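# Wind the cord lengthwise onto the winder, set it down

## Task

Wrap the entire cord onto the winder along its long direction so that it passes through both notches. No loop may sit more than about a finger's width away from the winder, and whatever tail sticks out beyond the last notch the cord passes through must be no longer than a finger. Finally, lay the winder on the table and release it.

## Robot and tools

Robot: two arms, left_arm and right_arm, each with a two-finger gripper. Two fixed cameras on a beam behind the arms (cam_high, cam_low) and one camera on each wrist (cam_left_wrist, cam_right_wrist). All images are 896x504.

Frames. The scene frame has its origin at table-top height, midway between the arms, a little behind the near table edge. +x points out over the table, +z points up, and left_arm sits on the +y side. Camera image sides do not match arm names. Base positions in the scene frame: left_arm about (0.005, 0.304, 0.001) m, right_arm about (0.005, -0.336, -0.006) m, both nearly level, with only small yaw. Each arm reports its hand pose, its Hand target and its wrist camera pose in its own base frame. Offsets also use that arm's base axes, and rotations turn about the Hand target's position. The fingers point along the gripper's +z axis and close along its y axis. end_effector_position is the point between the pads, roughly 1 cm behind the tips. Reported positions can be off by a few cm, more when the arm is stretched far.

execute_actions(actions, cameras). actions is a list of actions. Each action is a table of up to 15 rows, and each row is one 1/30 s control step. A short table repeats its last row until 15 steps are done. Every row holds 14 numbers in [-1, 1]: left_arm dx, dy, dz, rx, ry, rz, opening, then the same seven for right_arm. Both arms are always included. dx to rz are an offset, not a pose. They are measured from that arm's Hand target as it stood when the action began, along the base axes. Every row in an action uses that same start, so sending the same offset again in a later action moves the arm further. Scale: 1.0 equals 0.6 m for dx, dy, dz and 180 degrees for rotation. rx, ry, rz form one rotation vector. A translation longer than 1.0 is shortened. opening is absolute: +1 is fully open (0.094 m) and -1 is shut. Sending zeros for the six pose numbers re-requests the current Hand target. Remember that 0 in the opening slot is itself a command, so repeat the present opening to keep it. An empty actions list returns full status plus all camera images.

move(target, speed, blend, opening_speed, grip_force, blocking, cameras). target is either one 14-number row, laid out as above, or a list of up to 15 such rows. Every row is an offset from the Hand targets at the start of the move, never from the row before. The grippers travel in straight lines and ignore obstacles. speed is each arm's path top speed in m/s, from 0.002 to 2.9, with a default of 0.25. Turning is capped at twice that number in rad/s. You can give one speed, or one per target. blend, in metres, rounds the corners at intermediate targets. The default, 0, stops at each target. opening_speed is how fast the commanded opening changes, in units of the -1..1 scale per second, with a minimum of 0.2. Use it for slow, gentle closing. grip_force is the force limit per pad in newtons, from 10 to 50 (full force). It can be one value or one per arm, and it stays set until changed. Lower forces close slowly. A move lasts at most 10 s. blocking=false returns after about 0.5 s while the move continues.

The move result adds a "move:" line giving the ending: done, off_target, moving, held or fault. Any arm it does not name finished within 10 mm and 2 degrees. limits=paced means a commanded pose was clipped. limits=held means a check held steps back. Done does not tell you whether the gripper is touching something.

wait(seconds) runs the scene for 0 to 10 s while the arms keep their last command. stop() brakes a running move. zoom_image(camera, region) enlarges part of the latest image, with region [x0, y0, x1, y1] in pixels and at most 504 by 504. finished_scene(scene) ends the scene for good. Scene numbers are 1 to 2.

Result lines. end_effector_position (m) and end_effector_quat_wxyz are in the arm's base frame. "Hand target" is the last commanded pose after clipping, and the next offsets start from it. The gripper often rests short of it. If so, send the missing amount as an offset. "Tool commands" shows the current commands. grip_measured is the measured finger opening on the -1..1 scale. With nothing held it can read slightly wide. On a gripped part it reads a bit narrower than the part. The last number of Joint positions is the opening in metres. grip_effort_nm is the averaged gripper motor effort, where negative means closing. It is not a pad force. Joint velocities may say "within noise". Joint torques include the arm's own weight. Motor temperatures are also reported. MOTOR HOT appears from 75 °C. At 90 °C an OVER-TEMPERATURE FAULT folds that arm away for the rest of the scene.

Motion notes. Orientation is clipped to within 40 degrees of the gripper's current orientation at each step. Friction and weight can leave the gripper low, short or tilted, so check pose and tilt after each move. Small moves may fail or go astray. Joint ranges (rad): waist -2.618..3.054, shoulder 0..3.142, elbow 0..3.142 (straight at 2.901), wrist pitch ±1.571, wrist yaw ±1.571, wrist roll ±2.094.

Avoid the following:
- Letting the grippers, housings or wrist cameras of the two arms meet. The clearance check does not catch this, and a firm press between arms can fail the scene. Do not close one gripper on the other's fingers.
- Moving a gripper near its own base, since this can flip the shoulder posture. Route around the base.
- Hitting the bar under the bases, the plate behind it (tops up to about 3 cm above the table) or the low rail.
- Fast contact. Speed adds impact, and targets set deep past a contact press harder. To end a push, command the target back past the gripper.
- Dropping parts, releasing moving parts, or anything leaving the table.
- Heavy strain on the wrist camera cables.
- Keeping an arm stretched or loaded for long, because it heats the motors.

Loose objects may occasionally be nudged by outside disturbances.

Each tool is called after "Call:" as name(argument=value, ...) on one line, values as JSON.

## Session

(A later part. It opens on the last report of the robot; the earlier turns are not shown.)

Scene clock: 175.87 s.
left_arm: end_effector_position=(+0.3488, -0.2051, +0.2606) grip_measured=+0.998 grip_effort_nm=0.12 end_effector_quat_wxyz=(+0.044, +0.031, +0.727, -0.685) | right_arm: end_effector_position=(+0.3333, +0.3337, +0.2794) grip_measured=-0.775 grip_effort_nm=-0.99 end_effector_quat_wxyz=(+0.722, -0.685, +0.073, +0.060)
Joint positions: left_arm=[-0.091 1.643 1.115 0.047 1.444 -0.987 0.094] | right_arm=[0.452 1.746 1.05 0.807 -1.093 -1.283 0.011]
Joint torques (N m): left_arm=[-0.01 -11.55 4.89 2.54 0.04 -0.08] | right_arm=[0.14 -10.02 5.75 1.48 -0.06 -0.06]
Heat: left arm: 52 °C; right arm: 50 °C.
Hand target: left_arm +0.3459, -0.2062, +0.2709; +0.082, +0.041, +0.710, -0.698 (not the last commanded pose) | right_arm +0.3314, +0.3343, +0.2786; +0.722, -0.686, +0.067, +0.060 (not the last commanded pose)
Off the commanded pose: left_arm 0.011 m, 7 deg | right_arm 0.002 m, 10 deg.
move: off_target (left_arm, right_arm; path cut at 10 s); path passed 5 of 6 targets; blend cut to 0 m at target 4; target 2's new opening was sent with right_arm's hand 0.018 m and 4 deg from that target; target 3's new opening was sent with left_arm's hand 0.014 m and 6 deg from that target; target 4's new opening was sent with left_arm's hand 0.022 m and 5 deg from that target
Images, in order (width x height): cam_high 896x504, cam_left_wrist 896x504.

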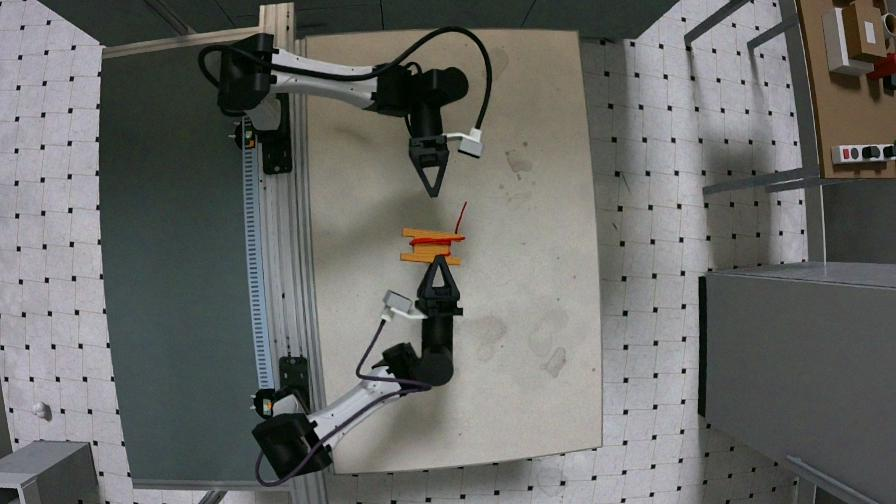

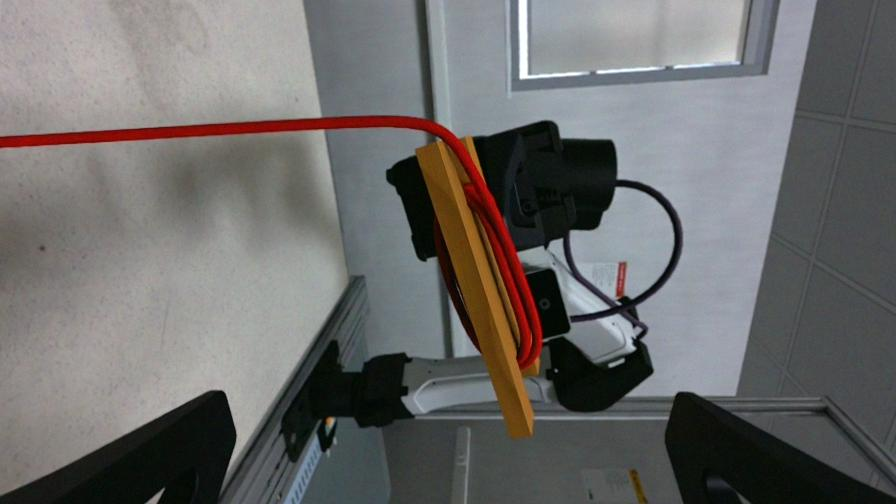

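Call:
zoom_image(camera="cam_left_wrist", region=[360, 90, 600, 450])

Call:
zoom_image(camera="cam_high", region=[395, 190, 475, 270])

Scaled by 1.400 from the camera's 896x504 image, which has a finer 1280x720 frame.

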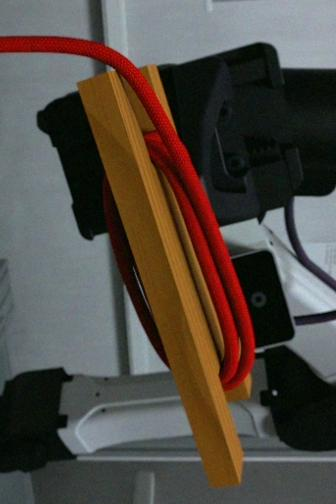

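Scaled by 6.300 from the camera's 896x504 image, which has a finer 1280x720 frame.

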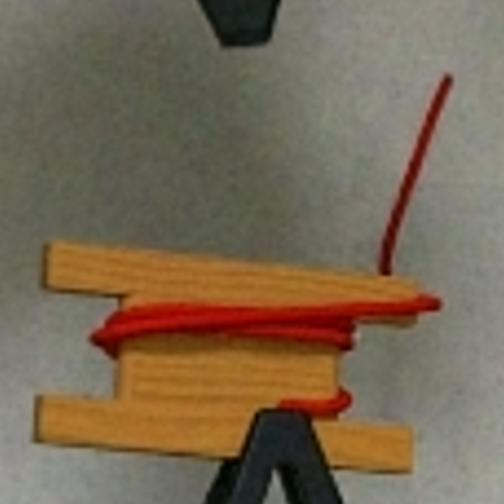

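Call:
move(target=[[0,0,0.1,-0.0046,0.0537,-0.0274,1,0,0,0.1,0,0.25,0,-1],[0,0,0.2,-0.0046,0.0537,-0.0274,1,0,0,0.2,0,0.5,0,-1]], blend=[0.03,0], cameras=["all"])

Call:
zoom_image(camera="cam_left_wrist", region=[250, 30, 650, 480])

Scene clock: 184.57 s.
left_arm: end_effector_position=(+0.3573, -0.2067, +0.3646) grip_measured=+0.998 grip_effort_nm=0.12 end_effector_quat_wxyz=(-0.033, -0.028, +0.712, -0.701) | right_arm: end_effector_position=(+0.3399, +0.3341, +0.3772) grip_measured=-0.775 grip_effort_nm=-0.99 end_effector_quat_wxyz=(+0.457, -0.438, +0.567, +0.528)
Joint positions: left_arm=[-0.091 1.627 1.401 0.047 1.485 -1.478 0.094] | right_arm=[0.452 1.651 1.446 0.152 -1.062 0.154 0.011]
Joint torques (N m): left_arm=[0.27 -11.51 8.62 2.36 0.26 -0.09] | right_arm=[0.76 -12.25 9.44 1.32 0.08 0.1]
Heat: left arm: 54 °C; right arm: 51 °C.
Hand target: left_arm +0.3459, -0.2062, +0.3908; -0.008, +0.012, +0.707, -0.707 | right_arm +0.3313, +0.3343, +0.3987; +0.463, -0.443, +0.558, +0.528
Off the commanded pose: left_arm 0.029 m, 5 deg | right_arm 0.023 m, 1 deg.
move: off_target (left_arm, right_arm)

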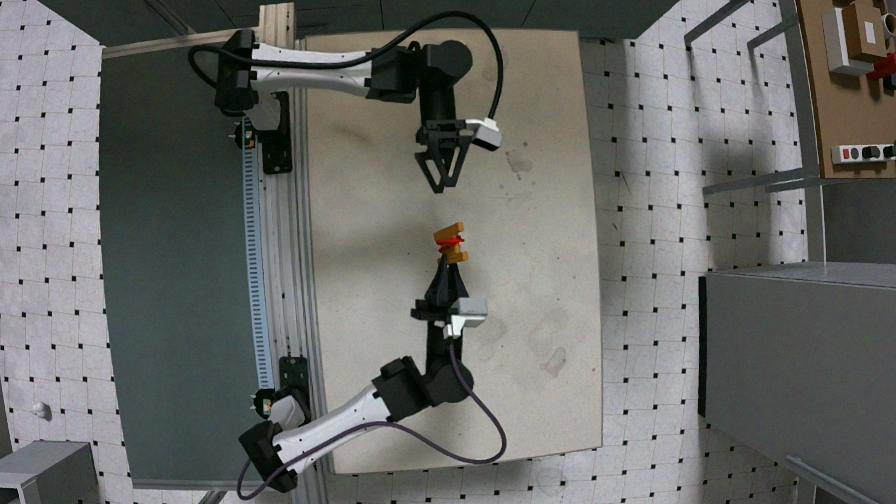

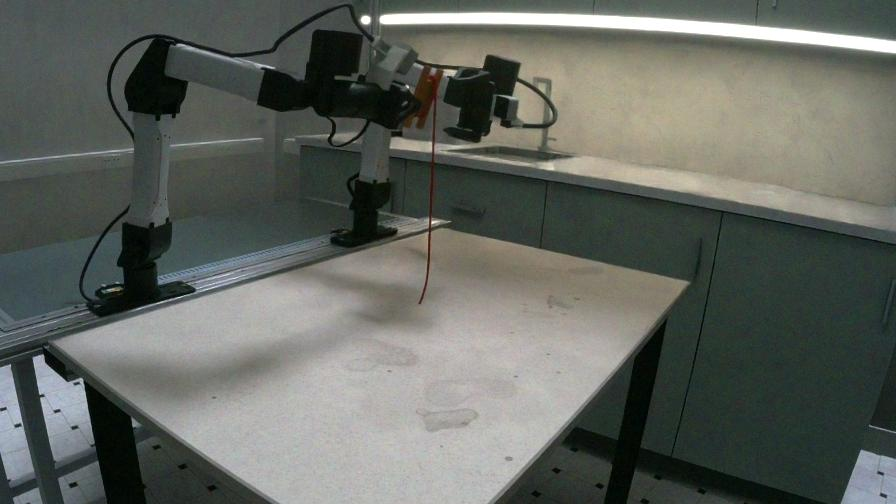

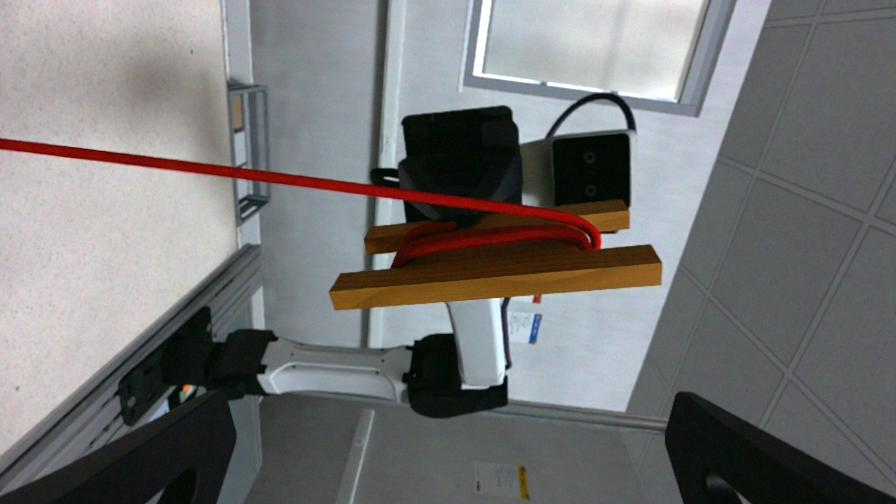

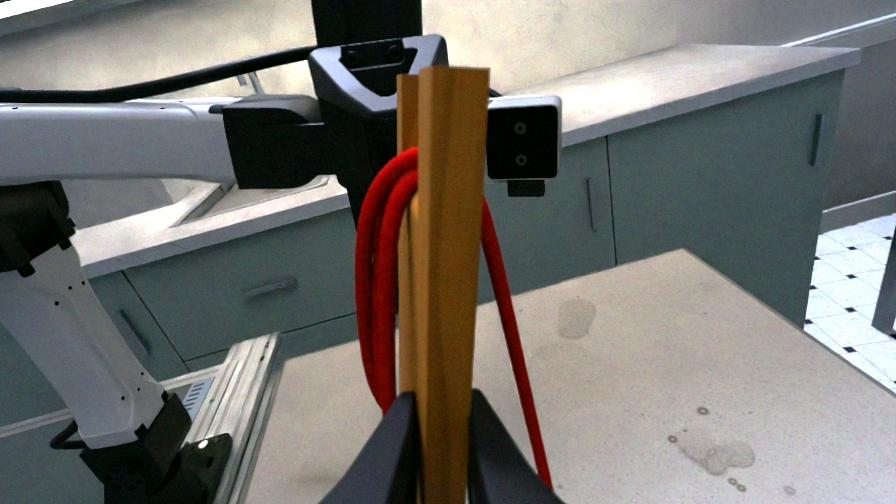

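Scaled by 1.120 from the camera's 896x504 image, which has a finer 1280x720 frame.

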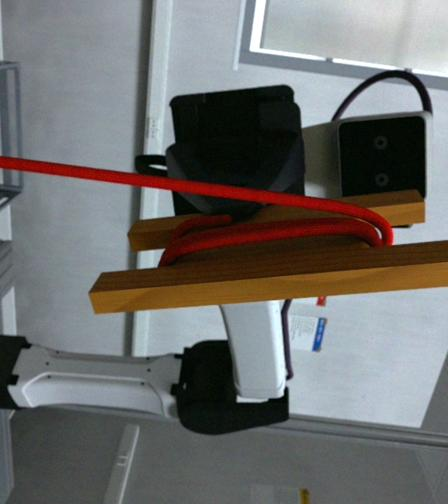

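Call:
move(target=[0,0,0.005,0,0,0,1,0,0,0,0,-0.48,0,-1], speed=0.4, cameras=["cam_left_wrist","cam_high","cam_low"])

Call:
zoom_image(camera="cam_high", region=[360, 150, 490, 290])

Scene clock: 188.97 s.
left_arm: end_effector_position=(+0.3573, -0.2067, +0.3646) grip_measured=+0.998 grip_effort_nm=0.11 end_effector_quat_wxyz=(-0.035, -0.031, +0.712, -0.701) | right_arm: end_effector_position=(+0.3371, +0.3341, +0.3972) grip_measured=-0.775 grip_effort_nm=-0.99 end_effector_quat_wxyz=(+0.714, -0.686, +0.109, +0.085)
Joint positions: left_arm=[-0.091 1.627 1.401 0.047 1.485 -1.486 0.094] | right_arm=[0.452 1.651 1.446 0.279 -1.078 -1.23 0.011]
Joint torques (N m): left_arm=[0.28 -11.58 9.26 2.33 0.26 -0.09] | right_arm=[0.18 -10.32 5.09 1.86 -0.09 -0.05]
Motor temperatures (°C): left_arm=[28 55 44 51 29 30 27] | right_arm=[29 52 46 36 27 29 31]
Heat: left arm: 55 °C; right arm: 52 °C.
Hand target: left_arm +0.3459, -0.2062, +0.3938; -0.008, +0.012, +0.707, -0.707 | right_arm +0.3313, +0.3343, +0.3987; +0.719, -0.684, +0.089, +0.082
Off the commanded pose: left_arm 0.031 m, 6 deg | right_arm 0.006 m, 2 deg.
move: off_target (left_arm)
Images, in order (width x height): cam_high 896x504, cam_low 896x504, cam_left_wrist 896x504.

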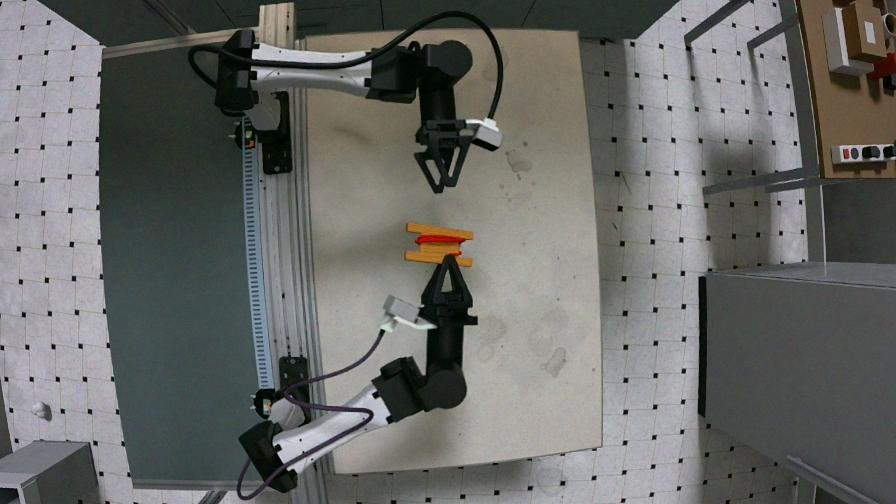

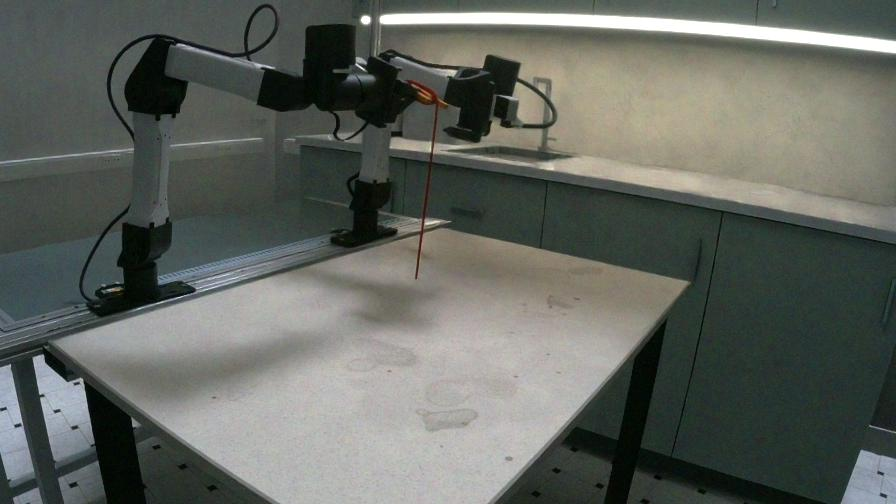

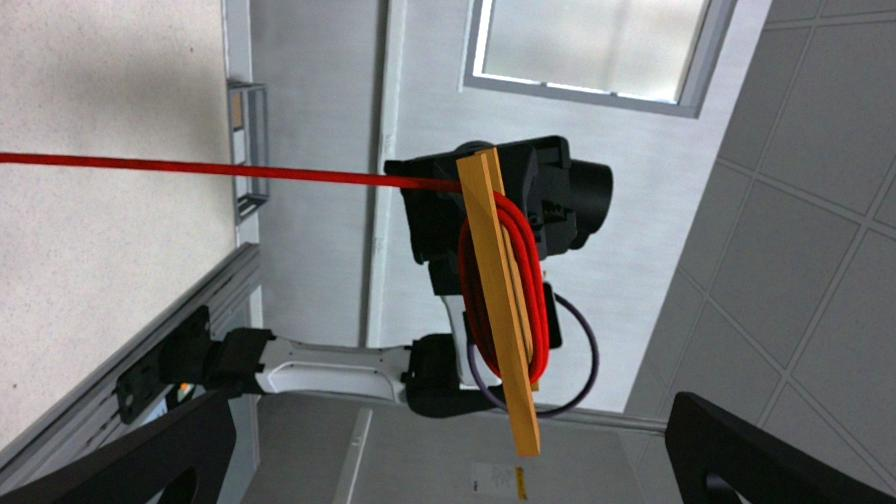

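Scaled by 3.600 from the camera's 896x504 image, which has a finer 1280x720 frame.

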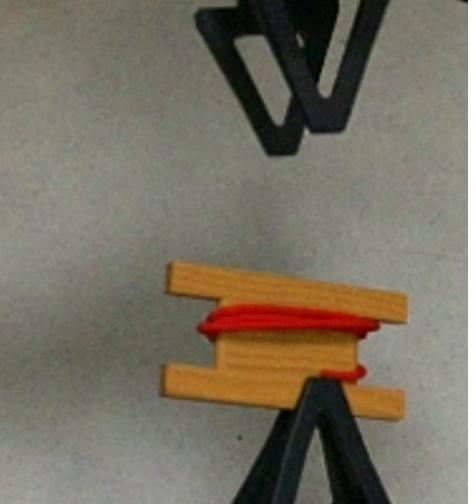

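Call:
move(target=[[-0.02,-0.02,0.037,0,0,0,1,0,0,0,0,-0.06,0.04,-1],[-0.02,-0.125,0.037,0,0,0,1,0,0,0,0,-0.06,0.04,-1]], blend=[0.01,0], cameras=["cam_left_wrist","cam_high"])

Call:
zoom_image(camera="cam_high", region=[360, 150, 490, 290])

Scene clock: 193.50 s.
left_arm: end_effector_position=(+0.3278, -0.2818, +0.4030) grip_measured=+0.998 grip_effort_nm=0.12 end_effector_quat_wxyz=(-0.031, +0.000, +0.713, -0.701) | right_arm: end_effector_position=(+0.3302, +0.3362, +0.3842) grip_measured=-0.775 grip_effort_nm=-0.99 end_effector_quat_wxyz=(+0.710, -0.700, +0.006, +0.079)
Joint positions: left_arm=[-0.311 1.603 1.494 0.047 1.303 -1.556 0.094] | right_arm=[0.438 1.716 1.482 0.294 -1.234 -1.394 0.011]
Joint torques (N m): left_arm=[0.85 -7.41 9.05 2.49 -0.19 -0.08] | right_arm=[-0.68 -9.44 9.14 1.72 -0.1 -0.04]
Motor temperatures (°C): left_arm=[28 56 45 51 29 30 27] | right_arm=[29 52 46 36 27 29 31]
Heat: left arm: 56 °C; right arm: 52 °C.
Hand target: left_arm +0.3339, -0.2812, +0.4162; -0.008, +0.012, +0.707, -0.707 | right_arm +0.3313, +0.3343, +0.3987; +0.718, -0.693, -0.022, +0.062
Off the commanded pose: left_arm 0.014 m, 3 deg | right_arm 0.015 m, 4 deg.
move: off_target (left_arm, right_arm)
Images, in order (width x height): cam_high 896x504, cam_left_wrist 896x504.

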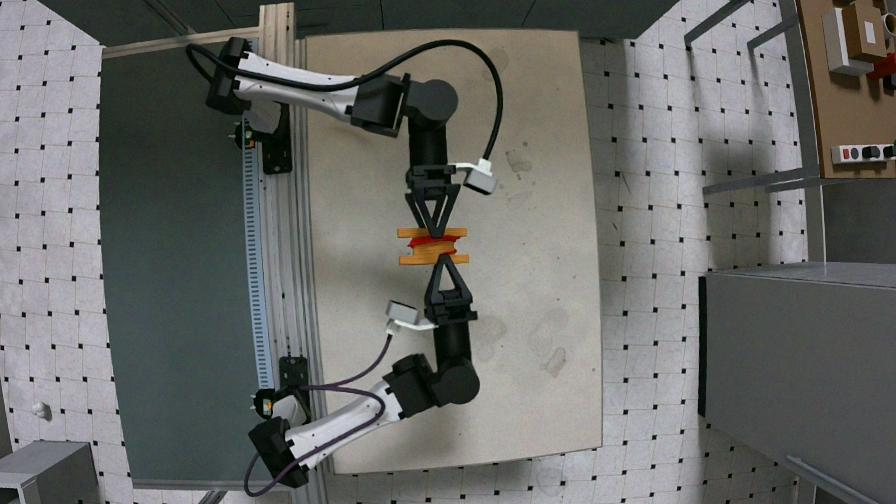

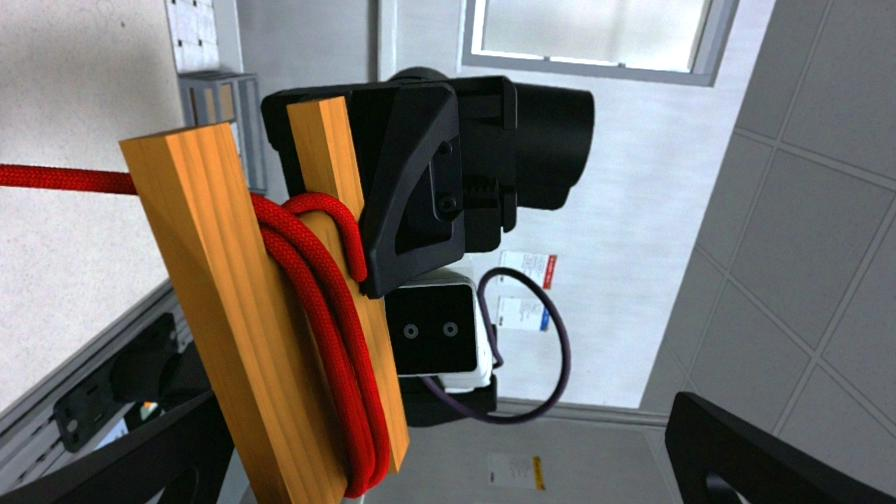

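Scaled by 3.600 from the camera's 896x504 image, which has a finer 1280x720 frame.

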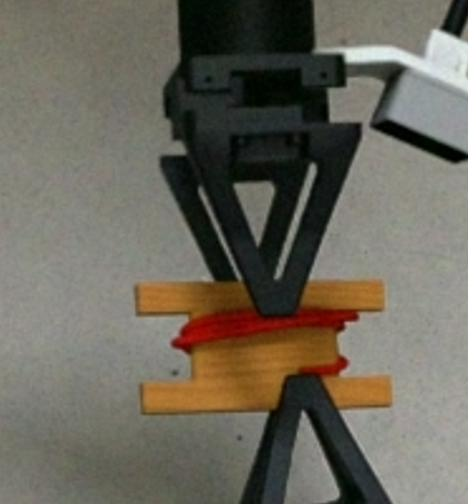

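Call:
move(target=[0,0.006,-0.042,0,0,0,1,0,0,0,0,-0.09,0,-1], cameras=["cam_left_wrist"])

Scene clock: 197.03 s.
left_arm: end_effector_position=(+0.3317, -0.2793, +0.3910) grip_measured=+0.998 grip_effort_nm=0.12 end_effector_quat_wxyz=(-0.028, -0.005, +0.713, -0.700) | right_arm: end_effector_position=(+0.3289, +0.3364, +0.3937) grip_measured=-0.775 grip_effort_nm=-0.99 end_effector_quat_wxyz=(+0.710, -0.693, -0.118, -0.039)
Joint positions: left_arm=[-0.303 1.603 1.448 0.09 1.301 -1.555 0.094] | right_arm=[0.438 1.72 1.537 0.219 -1.246 -1.76 0.011]
Joint torques (N m): left_arm=[0.88 -8.4 4.9 2.76 -0.07 0.12] | right_arm=[-0.8 -9.24 9.11 1.08 -0.1 -0.04]
Heat: left arm: 54 °C; right arm: 52 °C.
Hand target: left_arm +0.3339, -0.2776, +0.3910; -0.008, +0.012, +0.707, -0.707 | right_arm +0.3313, +0.3344, +0.3987; +0.708, -0.695, -0.123, -0.036
Off the commanded pose: left_arm 0.003 m, 3 deg | right_arm 0.006 m, 1 deg.
move: off_target (left_arm)
Images, in order (width x height): cam_left_wrist 896x504.

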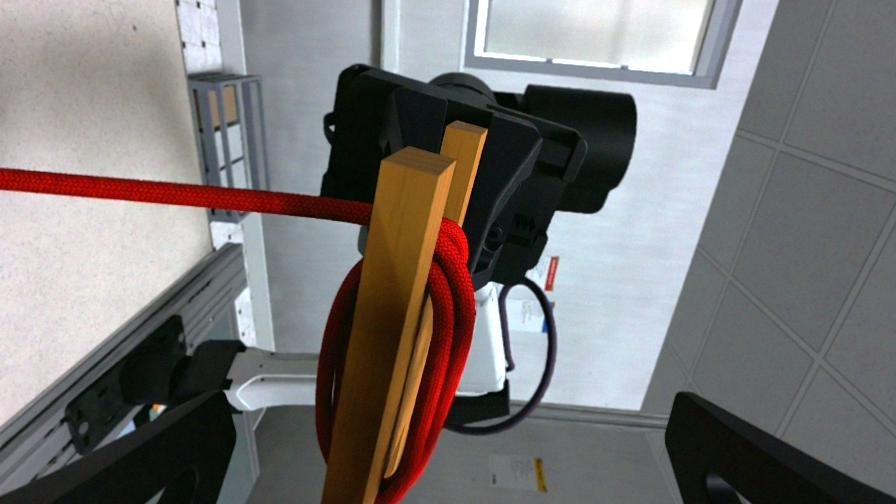

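Call:
move(target=[[0,0,-0.012,0,0,0,1,0,0,0.006,0,0.07,0,-1],[0,0,-0.012,0,0,0,-1,0,0,0.006,0,0.07,0,-1]], opening_speed=2, cameras=["cam_left_wrist","cam_right_wrist","cam_high"])

Call:
zoom_image(camera="cam_high", region=[360, 150, 490, 290])

Scene clock: 201.80 s.
left_arm: end_effector_position=(+0.3303, -0.2794, +0.3877) grip_measured=-0.778 grip_effort_nm=-1.04 end_effector_quat_wxyz=(-0.016, +0.016, +0.709, -0.705) | right_arm: end_effector_position=(+0.3273, +0.3363, +0.3983) grip_measured=-0.769 grip_effort_nm=-0.99 end_effector_quat_wxyz=(+0.714, -0.697, -0.048, +0.041)
Joint positions: left_arm=[-0.303 1.603 1.412 0.173 1.314 -1.553 0.01] | right_arm=[0.438 1.723 1.537 0.264 -1.257 -1.507 0.011]
Joint torques (N m): left_arm=[0.88 -8.55 4.7 2.4 -0.1 -0.06] | right_arm=[-0.72 -9.69 7.31 1.52 0.02 0.25]
Heat: left arm: 53 °C; right arm: 51 °C.
Hand target: left_arm +0.3339, -0.2776, +0.3838; -0.008, +0.012, +0.707, -0.707 | right_arm +0.3313, +0.3343, +0.4023; +0.717, -0.694, -0.044, +0.040
Off the commanded pose: left_arm 0.006 m, 1 deg | right_arm 0.006 m, 1 deg.
move: done; target 2's new opening was sent with left_arm's hand 0.003 m and 3 deg from that target
Images, in order (width x height): cam_high 896x504, cam_left_wrist 896x504, cam_right_wrist 896x504.

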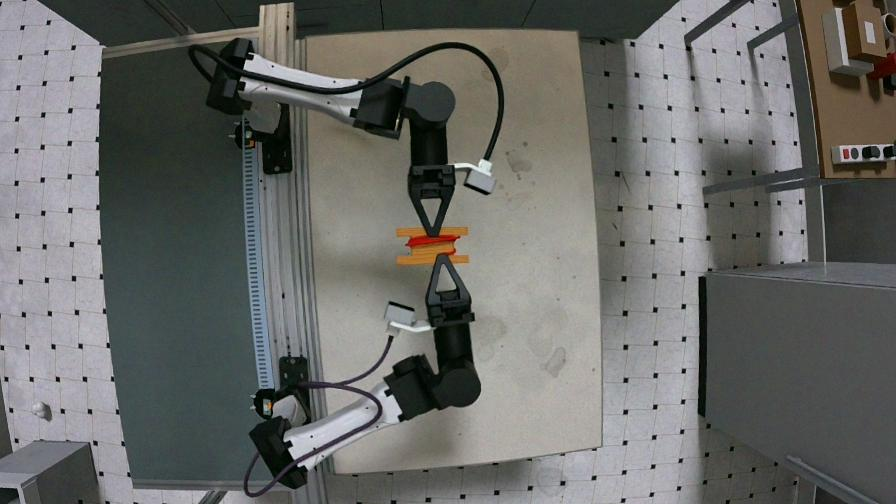

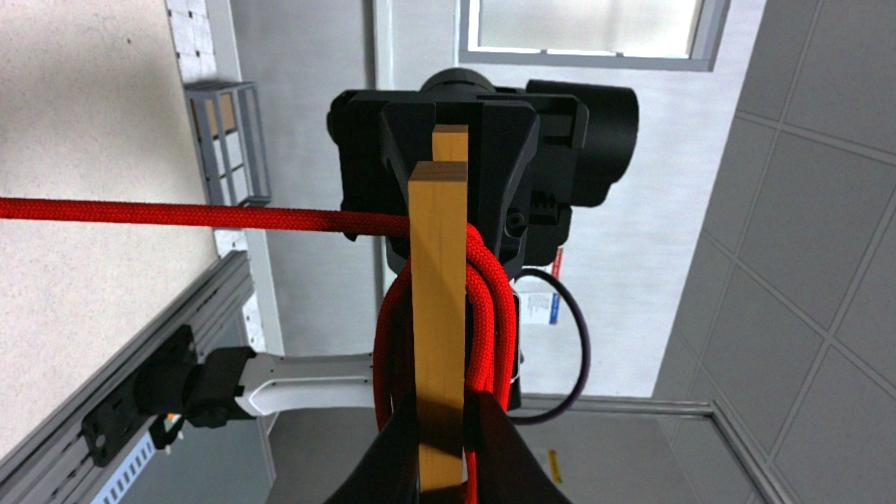

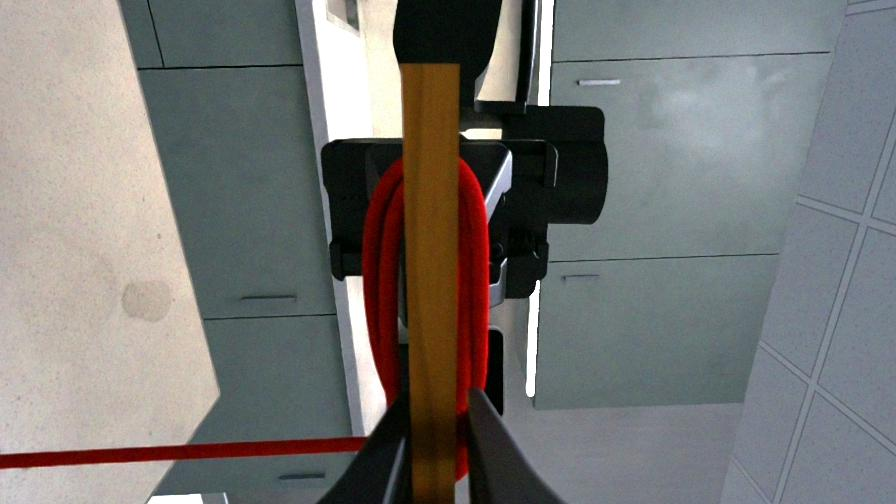

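Scaled by 3.600 from the camera's 896x504 image, which has a finer 1280x720 frame.

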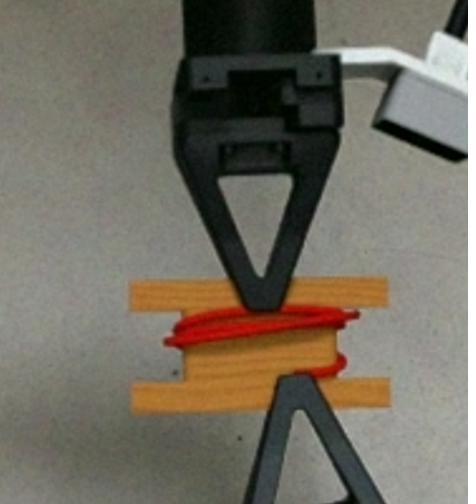

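Call:
move(target=[[0,0,0,0,0,0,-1,0,0,0,0,0,0,0.3],[0,0,0.01,0,0,0,-1,-0.02,-0.125,0,0,0,0,1],[0,0,0.02,-0.014,-0.5,0,-1,-0.022,-0.125,0,-0.03,0.49,-0.006,1],[0,0,0.02,-0.028,-0.998,0,-1,-0.022,-0.125,0,-0.06,0.977,-0.011,1]], blend=[0,0.03,0.02,0], speed=0.55, cameras=["cam_right_wrist","cam_high"])

Call:
zoom_image(camera="cam_high", region=[360, 150, 490, 290])

Scene clock: 213.20 s.
left_arm: end_effector_position=(+0.3327, -0.2796, +0.3827) grip_measured=-0.837 grip_effort_nm=-1.04 end_effector_quat_wxyz=(+0.706, +0.708, +0.003, -0.027) | right_arm: end_effector_position=(+0.3237, +0.2581, +0.3906) grip_measured=+0.998 grip_effort_nm=0.13 end_effector_quat_wxyz=(+0.027, -0.025, +0.724, +0.689)
Joint positions: left_arm=[-0.303 1.603 1.386 0.212 1.301 1.533 0.008] | right_arm=[0.255 1.538 1.439 -0.089 -1.306 1.317 0.094]
Joint torques (N m): left_arm=[0.9 -8.44 9.47 1.57 -0.11 0.13] | right_arm=[0.57 -9.65 8.62 1.21 -0.01 0.07]
Motor temperatures (°C): left_arm=[28 51 44 51 29 30 28] | right_arm=[29 51 47 35 26 29 30]
Heat: left arm: 51 °C; right arm: 51 °C.
Hand target: left_arm +0.3339, -0.2776, +0.3958; +0.707, +0.707, -0.010, -0.010 | right_arm +0.3181, +0.2593, +0.4023; +0.026, -0.027, +0.724, +0.689
Off the commanded pose: left_arm 0.013 m, 2 deg | right_arm 0.013 m, 0 deg.
move: off_target (left_arm, right_arm); blend cut to 0 m at target 2
Images, in order (width x height): cam_high 896x504, cam_right_wrist 896x504.

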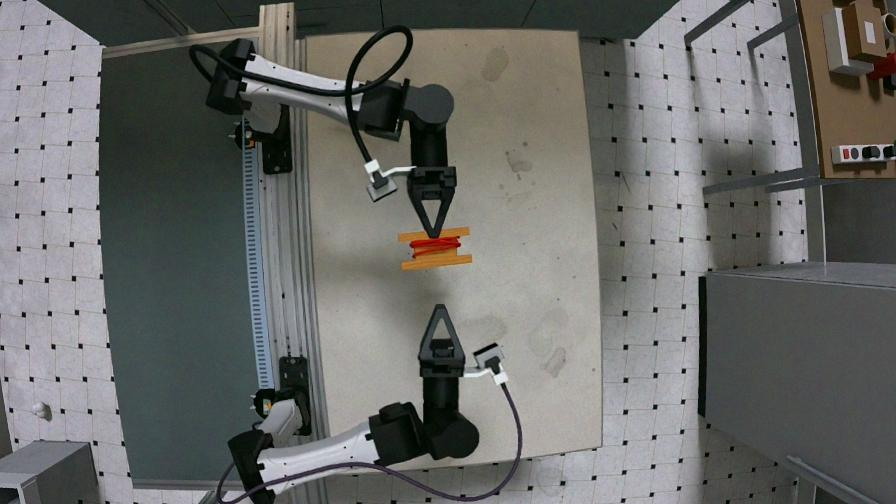

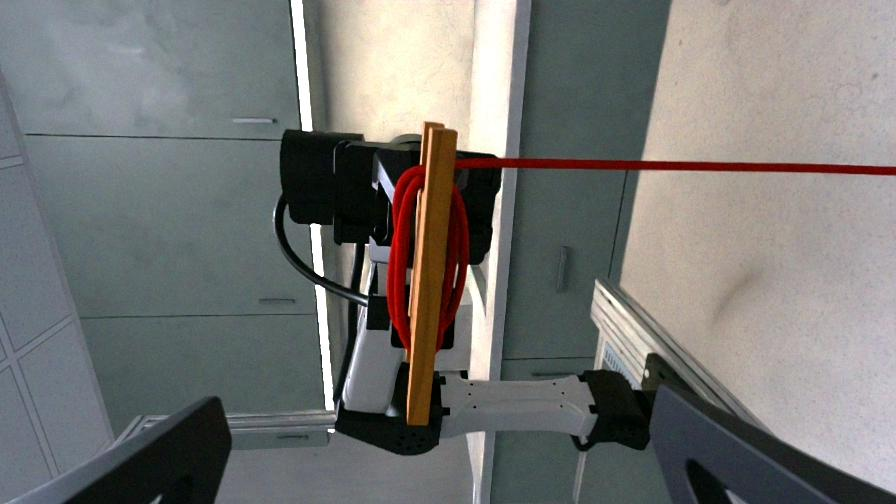

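Scaled by 3.600 from the camera's 896x504 image, which has a finer 1280x720 frame.

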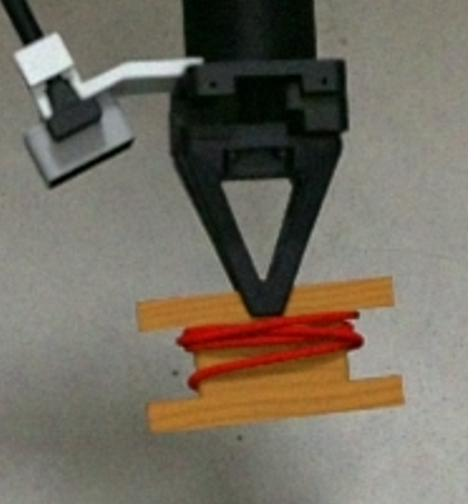

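Call:
move(target=[[0,0,0,0,0,-0.025,-1,-0.005,0.126,0.012,0,0,0,1],[0,0,0,0,0,-0.025,-1,-0.005,0.126,0.012,0,0,0,-1]], speed=0.3, cameras=[])

Call:
move(target=[[0,0,0,0,0,0,0.3,0,0,0,0,0,0,-1],[0,0.125,0,0,0,0.012,1,0,0,0.004,0,0,0,-1],[0,0.125,0,0.014,0.5,0.03,1,0,0,0.008,0,-0.5,0,-1],[0,0.125,0,0.028,0.998,0.025,1,0,0,0.008,0,-0.998,0,-1]], blend=[0,0.03,0.02,0], speed=0.55, cameras=["cam_left_wrist","cam_high"])

Call:
zoom_image(camera="cam_high", region=[360, 150, 490, 290])

Scene clock: 217.83 s.
left_arm: end_effector_position=(+0.3349, -0.2793, +0.3878) grip_measured=-0.837 grip_effort_nm=-1.04 end_effector_quat_wxyz=(+0.707, +0.706, -0.025, -0.037) | right_arm: end_effector_position=(+0.3113, +0.3331, +0.3975) grip_measured=-0.791 grip_effort_nm=-0.99 end_effector_quat_wxyz=(+0.011, -0.016, +0.731, +0.682)
Joint positions: left_arm=[-0.294 1.645 1.445 0.21 1.364 1.544 0.008] | right_arm=[0.472 1.606 1.539 -0.086 -1.101 1.397 0.01]
Joint torques (N m): left_arm=[0.85 -8.02 8.9 1.63 0.15 0.04] | right_arm=[-0.02 -8.17 9.03 1.84 0.04 0.01]
Heat: left arm: 50 °C; right arm: 51 °C.
Hand target: left_arm +0.3339, -0.2776, +0.3957; +0.706, +0.706, -0.037, -0.038 | right_arm +0.3151, +0.3349, +0.4095; +0.026, -0.027, +0.724, +0.689
Off the commanded pose: left_arm 0.008 m, 1 deg | right_arm 0.013 m, 2 deg.
move: off_target (right_arm); target 2's new opening was sent with right_arm's hand 0.014 m and 3 deg from that target
No camera images: "cameras" was empty.

Scene clock: 225.80 s.
left_arm: end_effector_position=(+0.3378, -0.2010, +0.3896) grip_measured=+0.998 grip_effort_nm=0.12 end_effector_quat_wxyz=(-0.003, -0.029, +0.728, -0.685) | right_arm: end_effector_position=(+0.3160, +0.3363, +0.4112) grip_measured=-0.792 grip_effort_nm=-0.99 end_effector_quat_wxyz=(+0.722, -0.692, -0.014, -0.019)
Joint positions: left_arm=[-0.082 1.577 1.566 -0.473 1.438 -1.136 0.094] | right_arm=[0.476 1.606 1.444 0.251 -1.087 -1.536 0.01]
Joint torques (N m): left_arm=[-0.2 -10.22 4.67 2.51 0.04 -0.09] | right_arm=[-0.32 -9.4 6.34 1.63 -0.08 -0.04]
Heat: left arm: 52 °C; right arm: 51 °C.
Hand target: left_arm +0.3339, -0.2026, +0.3957; +0.020, -0.016, +0.724, -0.689 | right_arm +0.3151, +0.3349, +0.4143; +0.724, -0.689, -0.024, -0.025
Off the commanded pose: left_arm 0.007 m, 3 deg | right_arm 0.004 m, 1 deg.
move: off_target (left_arm); blend cut to 0 m at target 2; target 2's new opening was sent with left_arm's hand 0.024 m and 5 deg from that target
Images, in order (width x height): cam_high 896x504, cam_left_wrist 896x504.

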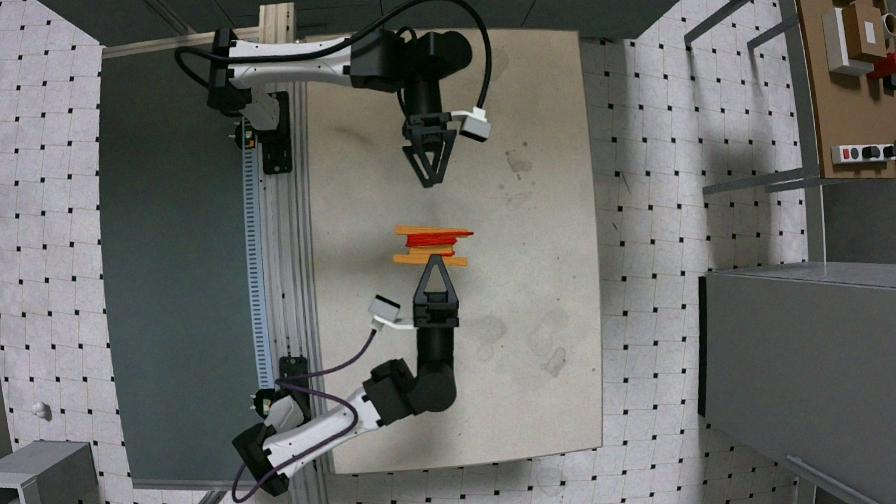

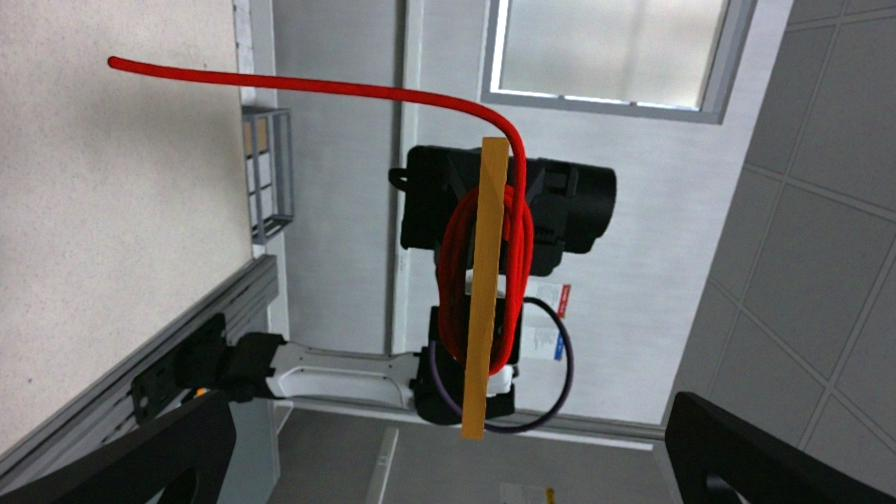

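Scaled by 3.600 from the camera's 896x504 image, which has a finer 1280x720 frame.

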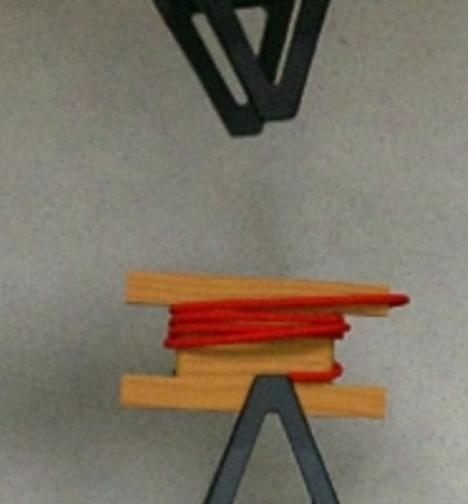

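Call:
move(target=[0,0,0,0,0,0,1,0,0,0.02,0,0.55,0,-1], cameras=["cam_left_wrist"])

Scene clock: 231.77 s.
left_arm: end_effector_position=(+0.3381, -0.2010, +0.3901) grip_measured=+0.998 grip_effort_nm=0.12 end_effector_quat_wxyz=(-0.003, -0.029, +0.728, -0.685) | right_arm: end_effector_position=(+0.3226, +0.3355, +0.4076) grip_measured=-0.792 grip_effort_nm=-0.99 end_effector_quat_wxyz=(+0.482, -0.464, +0.542, +0.508)
Joint positions: left_arm=[-0.082 1.577 1.566 -0.466 1.438 -1.141 0.094] | right_arm=[0.476 1.606 1.509 0.06 -1.042 0.073 0.01]
Joint torques (N m): left_arm=[-0.2 -10.3 4.46 2.52 0.04 -0.09] | right_arm=[0.61 -11.07 9.43 1.3 0.11 0.11]
Heat: left arm: 53 °C; right arm: 52 °C.
Hand target: left_arm +0.3339, -0.2026, +0.3957; +0.020, -0.016, +0.724, -0.689 | right_arm +0.3151, +0.3349, +0.4264; +0.488, -0.466, +0.535, +0.508
Off the commanded pose: left_arm 0.007 m, 3 deg | right_arm 0.020 m, 1 deg.
move: off_target (left_arm, right_arm)
Images, in order (width x height): cam_left_wrist 896x504.

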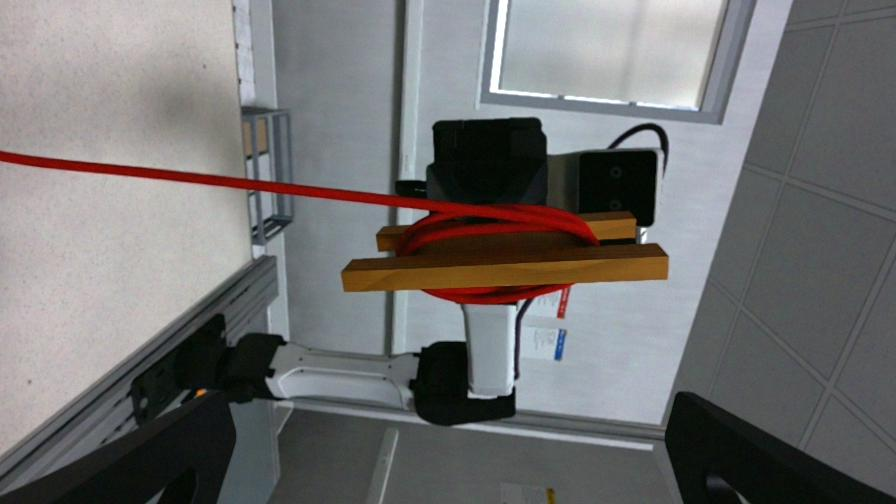

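Call:
move(target=[[0,0,0,0,0,0,1,0,0,0,0.07,0,0,-1],[0,0,0,0,0,0,1,0,0,-0.02,0.0516,-0.547,-0.0604,-1]], speed=[0.25,0.4], cameras=["cam_left_wrist","cam_high"])

Call:
zoom_image(camera="cam_high", region=[360, 150, 490, 290])

Scene clock: 238.47 s.
left_arm: end_effector_position=(+0.3381, -0.2010, +0.3901) grip_measured=+0.998 grip_effort_nm=0.12 end_effector_quat_wxyz=(-0.003, -0.029, +0.728, -0.685) | right_arm: end_effector_position=(+0.3174, +0.3342, +0.4191) grip_measured=-0.792 grip_effort_nm=-0.99 end_effector_quat_wxyz=(+0.794, -0.608, -0.008, -0.022)
Joint positions: left_arm=[-0.082 1.577 1.566 -0.466 1.438 -1.141 0.094] | right_arm=[0.486 1.656 1.26 0.908 -1.01 -1.167 0.01]
Joint torques (N m): left_arm=[-0.18 -10.3 4.46 2.52 0.04 -0.09] | right_arm=[0.14 -8.65 4.72 1.61 0.18 -0.06]
Heat: left arm: 54 °C; right arm: 52 °C.
Hand target: left_arm +0.3339, -0.2026, +0.3957; +0.020, -0.016, +0.724, -0.689 | right_arm +0.3152, +0.3348, +0.4143; +0.795, -0.605, -0.020, -0.027
Off the commanded pose: left_arm 0.007 m, 3 deg | right_arm 0.005 m, 2 deg.
move: off_target (left_arm)
Images, in order (width x height): cam_high 896x504, cam_left_wrist 896x504.

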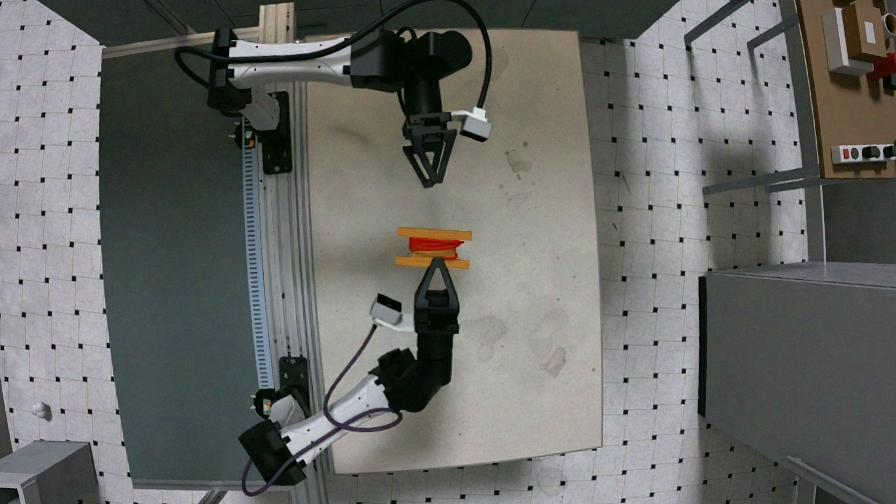

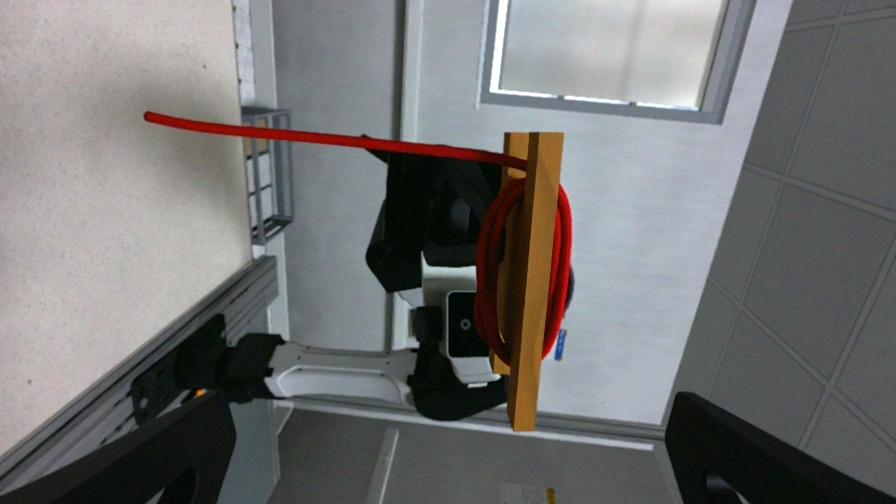

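Scaled by 3.600 from the camera's 896x504 image, which has a finer 1280x720 frame.

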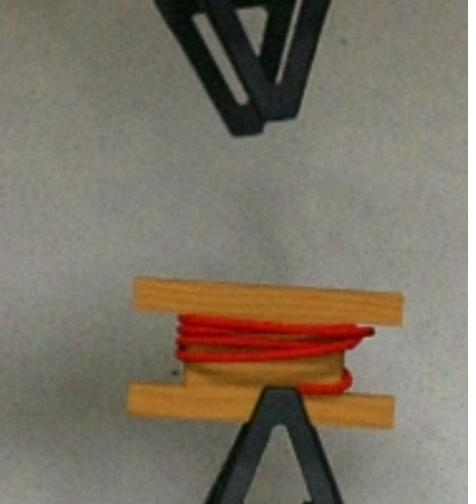

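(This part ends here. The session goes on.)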